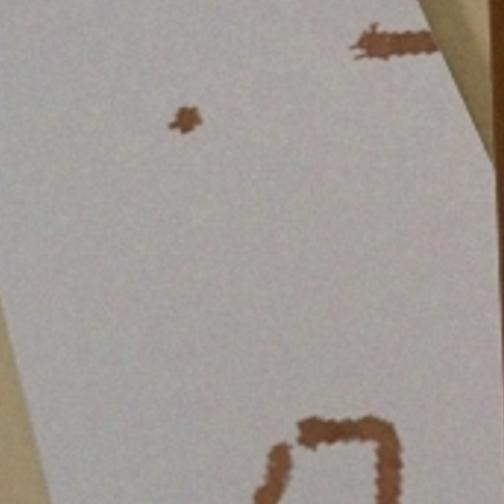

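{"fn": "wait", "kwargs": {"seconds": 0.2, "cameras": ["cam_right_wrist"]}}

{"fn": "zoom_image", "kwargs": {"camera": "cam_right_wrist", "region": [190, 190, 310, 310]}}

{"fn": "execute_actions", "kwargs": {"actions": [[[0,0,0,0,0,0,1,0.008,0,0,0,0,0,-1]],[[0,0,0,0,0,0,1,0,0,0,0,0,0,-1]]], "cameras": ["cam_right_wrist"]}}

{"fn": "zoom_image", "kwargs": {"camera": "cam_right_wrist", "region": [190, 190, 310, 310]}}

{"fn": "execute_actions", "kwargs": {"actions": [[[0,0,0,0,0,0,1,0,0,0,0,0,0.006,-1]],[[0,0,0,0,0,0,1,0,0,0,0,0,0.009,-1]],[[0,0,0,0,0,0,1,0,0,0,0,0,-0.006,-1]],[[0,0,0,0,0,0,1,0,0,0,0,0,-0.009,-1]],[[0,0,0,0,0,0,1,0,0,0,0,0,0,-1]]], "cameras": ["cam_right_wrist"]}}

{"fn": "zoom_image", "kwargs": {"camera": "cam_right_wrist", "region": [190, 190, 310, 310]}}

Scene clock: 182.07 s.
left_arm: end_effector_position=(+0.3943, +0.3350, +0.1104) grip_measured=+1.000 grip_effort_nm=0.00 end_effector_quat_wxyz=(+0.619, -0.015, +0.785, -0.003) | right_arm: end_effector_position=(+0.1795, +0.0337, +0.0553) grip_measured=-0.804 grip_effort_nm=-1.03 end_effector_quat_wxyz=(+0.406, -0.463, +0.745, +0.255)
Joint positions: left_arm=[1.014 -0.037 1.582 -0.053 0.332 -0.05 0.094] | right_arm=[0.531 -0.003 1.646 -0.011 0.546 1.12 0.009]
Joint torques (N m): left_arm=[1.68 0.06 -6.5 -0.04 5.29 -0.13] | right_arm=[1.49 -0.04 -6.82 0.02 4.74 -0.54]
Heat: left arm: 42 °C; right arm: 41 °C.
Joint targets: left_arm=[1.021 -0.037 1.573 -0.053 0.341 -0.050] | right_arm=[0.527 -0.006 1.621 -0.009 0.541 1.113]
Tool commands: left_gripper/opening=+1.0 right_gripper/opening=-1.0
wait: 0.20 s; at rest from the start

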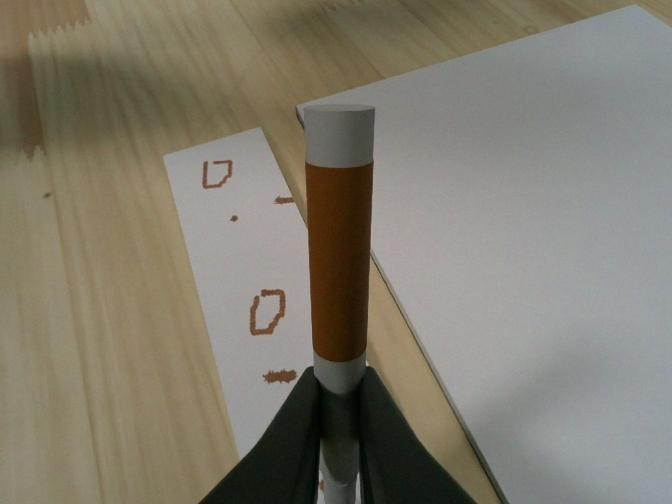

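Scaled by 4.200 from the camera's image (finer frame: 960x720).

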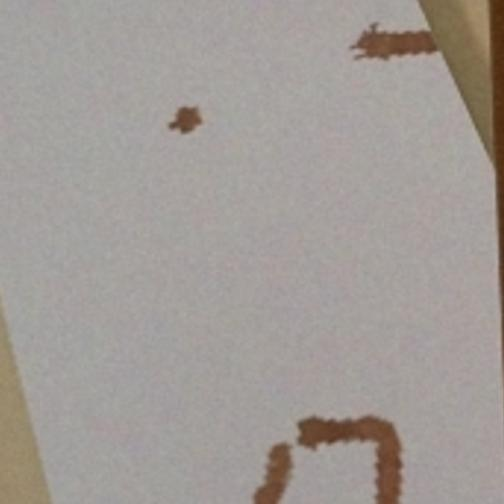

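Scene clock: 183.27 s.
left_arm: end_effector_position=(+0.3943, +0.3350, +0.1104) grip_measured=+1.000 grip_effort_nm=0.00 end_effector_quat_wxyz=(+0.619, -0.015, +0.785, -0.003) | right_arm: end_effector_position=(+0.1816, +0.0377, +0.0627) grip_measured=-0.804 grip_effort_nm=-1.03 end_effector_quat_wxyz=(+0.419, -0.459, +0.738, +0.263)
Joint positions: left_arm=[1.014 -0.037 1.582 -0.053 0.332 -0.05 0.094] | right_arm=[0.565 -0.003 1.646 -0.011 0.546 1.12 0.009]
Joint torques (N m): left_arm=[1.66 0.06 -6.39 -0.01 5.33 -0.03] | right_arm=[1.8 -0.04 -6.83 0.02 4.74 -0.54]
Heat: left arm: 42 °C; right arm: 41 °C.
Joint targets: left_arm=[1.021 -0.037 1.573 -0.053 0.341 -0.050] | right_arm=[0.595 -0.006 1.621 -0.009 0.541 1.113]
Step readings (joint positions of left_arm | right_arm):
0: [1.014 -0.037 1.582 -0.053 0.332 -0.050] | [0.531 -0.003 1.646 -0.011 0.546 1.120]
1: [1.014 -0.037 1.582 -0.053 0.332 -0.050] | [0.531 -0.003 1.646 -0.011 0.546 1.120]
2: [1.014 -0.037 1.582 -0.053 0.332 -0.050] | [0.532 -0.003 1.646 -0.011 0.546 1.120]
4: [1.014 -0.037 1.582 -0.053 0.332 -0.050] | [0.539 -0.003 1.646 -0.011 0.546 1.120]
8: [1.014 -0.037 1.582 -0.053 0.332 -0.050] | [0.555 -0.003 1.646 -0.011 0.546 1.120]
15: [1.014 -0.037 1.582 -0.053 0.332 -0.050] | [0.564 -0.003 1.646 -0.011 0.546 1.120]
16: [1.014 -0.037 1.582 -0.053 0.332 -0.050] | [0.564 -0.003 1.646 -0.011 0.546 1.120]
17: [1.014 -0.037 1.582 -0.053 0.332 -0.050] | [0.564 -0.003 1.646 -0.011 0.546 1.120]
19: [1.014 -0.037 1.582 -0.053 0.332 -0.050] | [0.565 -0.003 1.646 -0.011 0.546 1.120]
23: [1.014 -0.037 1.582 -0.053 0.332 -0.050] | [0.565 -0.003 1.646 -0.011 0.546 1.120]
30: [1.014 -0.037 1.582 -0.053 0.332 -0.050] | [0.565 -0.003 1.646 -0.011 0.546 1.120]

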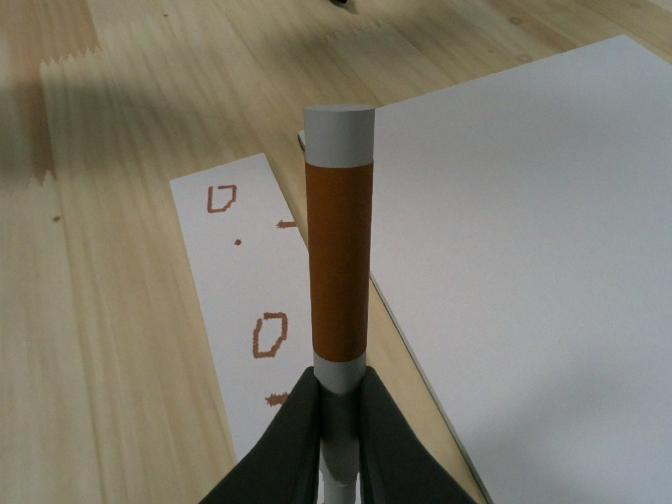

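Scaled by 4.200 from the camera's image (finer frame: 960x720).

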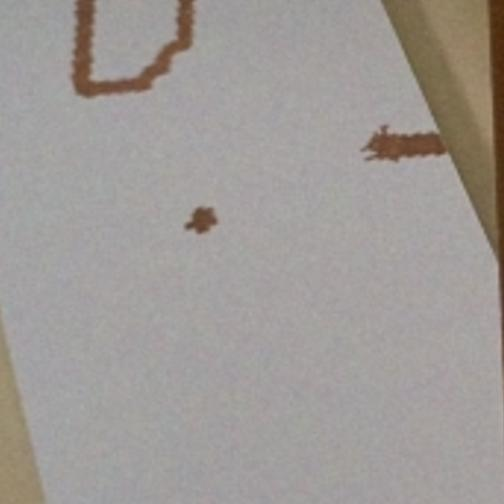

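Scene clock: 185.97 s.
left_arm: end_effector_position=(+0.3943, +0.3350, +0.1104) grip_measured=+1.000 grip_effort_nm=0.00 end_effector_quat_wxyz=(+0.619, -0.015, +0.785, -0.003) | right_arm: end_effector_position=(+0.1827, +0.0372, +0.0627) grip_measured=-0.804 grip_effort_nm=-1.03 end_effector_quat_wxyz=(+0.420, -0.458, +0.739, +0.262)
Joint positions: left_arm=[1.014 -0.037 1.582 -0.053 0.332 -0.05 0.094] | right_arm=[0.565 -0.003 1.646 -0.01 0.546 1.117 0.009]
Joint torques (N m): left_arm=[1.67 0.04 -6.37 -0.05 5.18 0.01] | right_arm=[1.81 -0.04 -6.83 0.02 4.75 -0.34]
Heat: left arm: 42 °C; right arm: 41 °C.
Joint targets: left_arm=[1.021 -0.037 1.573 -0.053 0.341 -0.050] | right_arm=[0.595 -0.006 1.621 -0.009 0.541 1.113]
Step readings (joint positions of left_arm | right_arm):
0: [1.014 -0.037 1.582 -0.053 0.332 -0.050] | [0.565 -0.003 1.646 -0.011 0.546 1.120]
1: [1.014 -0.037 1.582 -0.053 0.332 -0.050] | [0.565 -0.003 1.646 -0.011 0.546 1.120]
2: [1.014 -0.037 1.582 -0.053 0.332 -0.050] | [0.565 -0.003 1.646 -0.011 0.546 1.120]
4: [1.014 -0.037 1.582 -0.053 0.332 -0.050] | [0.565 -0.003 1.646 -0.011 0.546 1.120]
8: [1.014 -0.037 1.582 -0.053 0.332 -0.050] | [0.565 -0.003 1.646 -0.011 0.546 1.120]
15: [1.014 -0.037 1.582 -0.053 0.332 -0.050] | [0.565 -0.003 1.646 -0.011 0.546 1.120]
16: [1.014 -0.037 1.582 -0.053 0.332 -0.050] | [0.565 -0.003 1.646 -0.011 0.546 1.120]
17: [1.014 -0.037 1.582 -0.053 0.332 -0.050] | [0.565 -0.003 1.646 -0.011 0.546 1.124]
19: [1.014 -0.037 1.582 -0.053 0.332 -0.050] | [0.565 -0.003 1.646 -0.010 0.546 1.130]
23: [1.014 -0.037 1.582 -0.053 0.332 -0.050] | [0.565 -0.003 1.646 -0.010 0.546 1.140]
30: [1.014 -0.037 1.582 -0.053 0.332 -0.050] | [0.565 -0.003 1.646 -0.010 0.546 1.142]
31: [1.014 -0.037 1.582 -0.053 0.332 -0.050] | [0.565 -0.003 1.646 -0.010 0.546 1.142]
32: [1.014 -0.037 1.582 -0.053 0.332 -0.050] | [0.565 -0.003 1.646 -0.010 0.546 1.142]
34: [1.014 -0.037 1.582 -0.053 0.332 -0.050] | [0.565 -0.003 1.646 -0.010 0.546 1.142]
38: [1.014 -0.037 1.582 -0.053 0.332 -0.050] | [0.565 -0.003 1.646 -0.010 0.546 1.141]
45: [1.014 -0.037 1.582 -0.053 0.332 -0.050] | [0.565 -0.003 1.646 -0.010 0.546 1.140]
46: [1.014 -0.037 1.582 -0.053 0.332 -0.050] | [0.565 -0.003 1.646 -0.010 0.546 1.140]
47: [1.014 -0.037 1.582 -0.053 0.332 -0.050] | [0.565 -0.003 1.646 -0.011 0.546 1.137]
49: [1.014 -0.037 1.582 -0.053 0.332 -0.050] | [0.565 -0.003 1.646 -0.011 0.546 1.129]
53: [1.014 -0.037 1.582 -0.053 0.332 -0.050] | [0.565 -0.003 1.646 -0.011 0.546 1.120]
60: [1.014 -0.037 1.582 -0.053 0.332 -0.050] | [0.565 -0.003 1.646 -0.010 0.546 1.117]
61: [1.014 -0.037 1.582 -0.053 0.332 -0.050] | [0.565 -0.003 1.646 -0.010 0.546 1.117]
62: [1.014 -0.037 1.582 -0.053 0.332 -0.050] | [0.565 -0.003 1.646 -0.010 0.546 1.117]
64: [1.014 -0.037 1.582 -0.053 0.332 -0.050] | [0.565 -0.003 1.646 -0.010 0.546 1.117]
68: [1.014 -0.037 1.582 -0.053 0.332 -0.050] | [0.565 -0.003 1.646 -0.010 0.546 1.117]
75: [1.014 -0.037 1.582 -0.053 0.332 -0.050] | [0.565 -0.003 1.646 -0.010 0.546 1.117]

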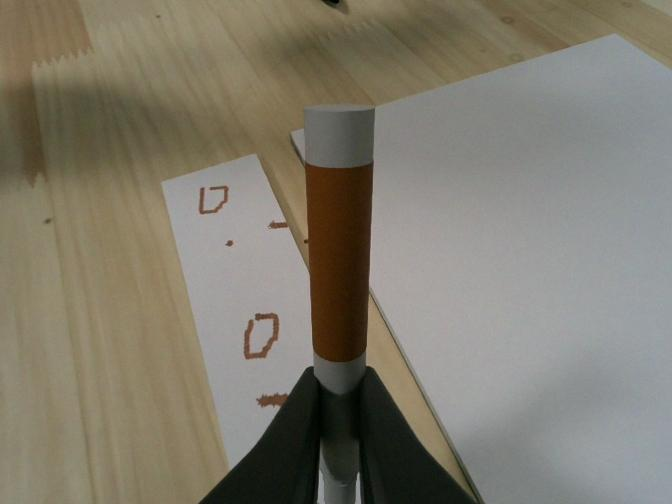

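Scaled by 4.200 from the camera's image (finer frame: 960x720).

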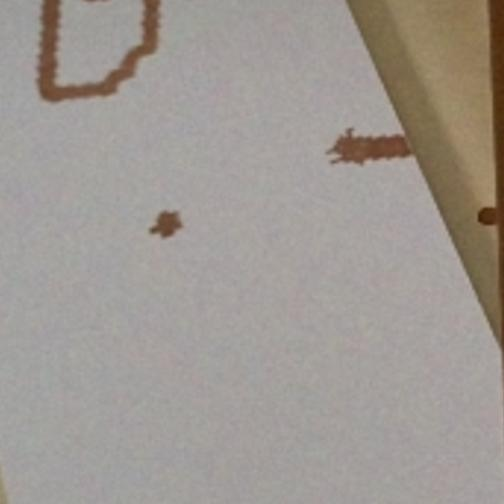

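{"fn": "move", "kwargs": {"target": [[0,0,0,0,0,0,1,0.00766,0,0.15243,0,0.17491,0.03462,-1],[0,0,0,0,0,0,1,0.00766,0,0.164,0,0.1854,0.04601,-1],[0,0,0,0,0,0,1,0.00766,0,0.14557,0,0.16719,0.04601,-1],[0,0,0,0,0,0,1,-0.0046,0,0.14557,0,0.16719,0.04601,-1]], "speed": [0.6,0.06,0.1,0.1]}}

{"fn": "move", "kwargs": {"target": [[0,0,0,0,0,0,1,0,0,-0.00271,0,-0.00344,0.00336,-1],[0,0,0,0,0,0,1,0,0,-0.0074,0,-0.00941,0.0053,-1],[0,0,0,0,0,0,1,0,0,-0.01282,0,-0.0163,-0.00369,-1],[0,0,0,0,0,0,1,0,0,-0.01751,0,-0.02227,-0.00563,-1],[0,0,0,0,0,0,1,0,0,-0.02022,0,-0.02571,-0.00899,-1],[0,0,0,0,0,0,1,0,0,-0.00179,0,-0.0075,-0.01288,-1],[0,0,0,0,0,0,1,0,0,0.00092,0,-0.00406,-0.01624,-1],[0,0,0,0,0,0,1,0,0,0.00561,0,0.00191,-0.01818,-1],[0,0,0,0,0,0,1,0,0,0.01103,0,0.0088,-0.00919,-1],[0,0,0,0,0,0,1,0,0,0.01572,0,0.01477,-0.00725,-1],[0,0,0,0,0,0,1,0,0,0.01844,0,0.01821,-0.00388,-1],[0,0,0,0,0,0,1,0,0,0,0,0,0,-1],[0,0,0,0,0,0,1,0,0,-0.00271,0,-0.00344,0.00336,-1]], "speed": 0.05, "blend": 0.003}}

{"fn": "move", "kwargs": {"target": [[0,0,0,0,0,0,1,0.016,0,0,0,0,0,-1],[0,0,0,0,0,0,1,0.016,0,-0.14,0,-0.05,-0.34,-1]], "speed": 0.7, "blend": 0.08, "cameras": ["cam_above"]}}

{"fn": "zoom_image", "kwargs": {"camera": "cam_above", "region": [185, 415, 285, 475]}}

Scene clock: 195.80 s.
left_arm: end_effector_position=(+0.3943, +0.3350, +0.1104) grip_measured=+1.000 grip_effort_nm=0.00 end_effector_quat_wxyz=(+0.619, -0.015, +0.785, -0.003) | right_arm: end_effector_position=(+0.1829, +0.1444, +0.0584) grip_measured=-0.804 grip_effort_nm=-1.03 end_effector_quat_wxyz=(+0.423, -0.486, +0.707, +0.292)
Joint positions: left_arm=[1.014 -0.037 1.582 -0.053 0.332 -0.05 0.094] | right_arm=[0.567 -0.003 1.979 -0.01 0.921 1.21 0.009]
Joint torques (N m): left_arm=[1.68 0.03 -6.46 -0.02 5.19 -0.05] | right_arm=[1.46 -0.04 -10.11 0.01 4.66 0.43]
Heat: left arm: 42 °C; right arm: 42 °C.
Joint targets: left_arm=[1.021 -0.037 1.573 -0.053 0.341 -0.050] | right_arm=[0.556 -0.006 1.945 -0.009 0.913 1.216]
move: done

Scene clock: 200.43 s.
left_arm: end_effector_position=(+0.3943, +0.3350, +0.1104) grip_measured=+1.000 grip_effort_nm=0.00 end_effector_quat_wxyz=(+0.619, -0.015, +0.785, -0.003) | right_arm: end_effector_position=(+0.1791, +0.1438, +0.0583) grip_measured=-0.804 grip_effort_nm=-1.03 end_effector_quat_wxyz=(+0.420, -0.488, +0.707, +0.292)
Joint positions: left_arm=[1.014 -0.037 1.582 -0.053 0.332 -0.05 0.094] | right_arm=[0.561 -0.003 1.973 -0.01 0.915 1.217 0.009]
Joint torques (N m): left_arm=[1.67 0.01 -6.43 -0.04 5.38 -0.13] | right_arm=[1.52 -0.04 -9.98 0.01 4.49 0.51]
Heat: left arm: 42 °C; right arm: 42 °C.
Joint targets: left_arm=[1.021 -0.037 1.573 -0.053 0.341 -0.050] | right_arm=[0.556 -0.006 1.939 -0.009 0.906 1.223]
move: done

Scene clock: 202.33 s.
left_arm: end_effector_position=(+0.3943, +0.3350, +0.1104) grip_measured=+1.000 grip_effort_nm=0.00 end_effector_quat_wxyz=(+0.619, -0.015, +0.785, -0.003) | right_arm: end_effector_position=(+0.4409, -0.1236, +0.1902) grip_measured=-0.804 grip_effort_nm=-1.03 end_effector_quat_wxyz=(+0.623, -0.172, +0.750, +0.141)
Joint positions: left_arm=[1.014 -0.037 1.582 -0.053 0.332 -0.05 0.094] | right_arm=[0.668 -0.003 1.655 -0.003 0.802 0.462 0.009]
Joint torques (N m): left_arm=[1.71 0.01 -6.53 -0.04 5.3 -0.03] | right_arm=[1.9 -0.03 -7.76 -0.05 5.56 0.39]
Heat: left arm: 42 °C; right arm: 42 °C.
Joint targets: left_arm=[1.021 -0.037 1.573 -0.053 0.341 -0.050] | right_arm=[0.691 -0.006 1.628 -0.009 0.794 0.467]
move: done; blend cut to 0.0679 rad at target 1

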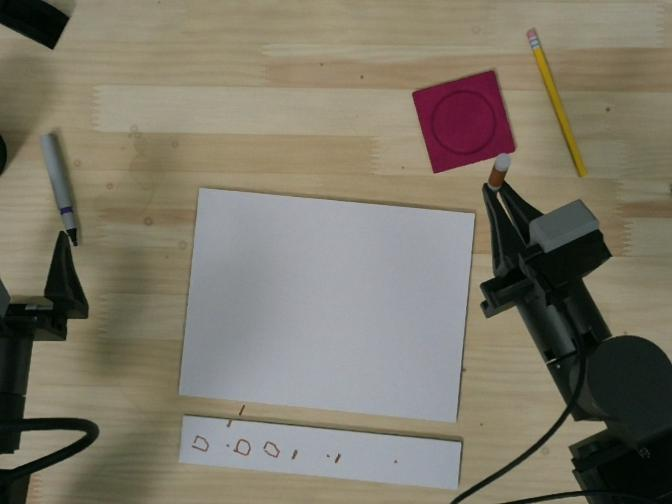

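Scaled by 5.040 from the camera's image (finer frame: 960x720).

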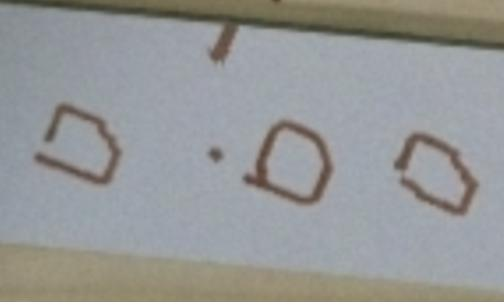

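{"fn": "zoom_image", "kwargs": {"camera": "cam_above", "region": [227, 430, 262, 465]}}

Scaled by 14.400 from the camera's image (finer frame: 960x720).

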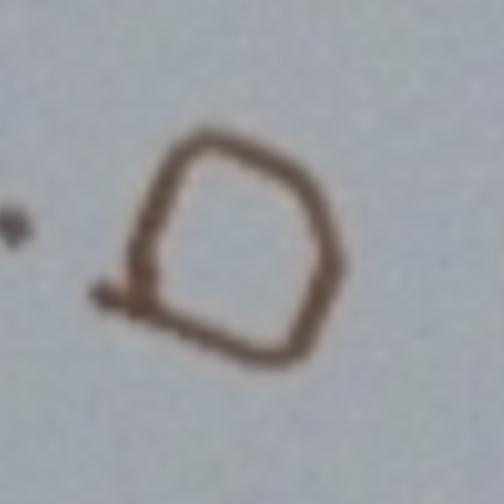

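{"fn": "show_instructions", "kwargs": {}}

Reference images for this scene: drawing.

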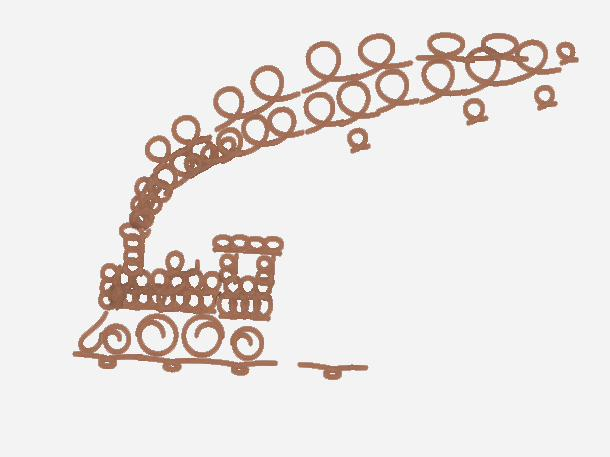

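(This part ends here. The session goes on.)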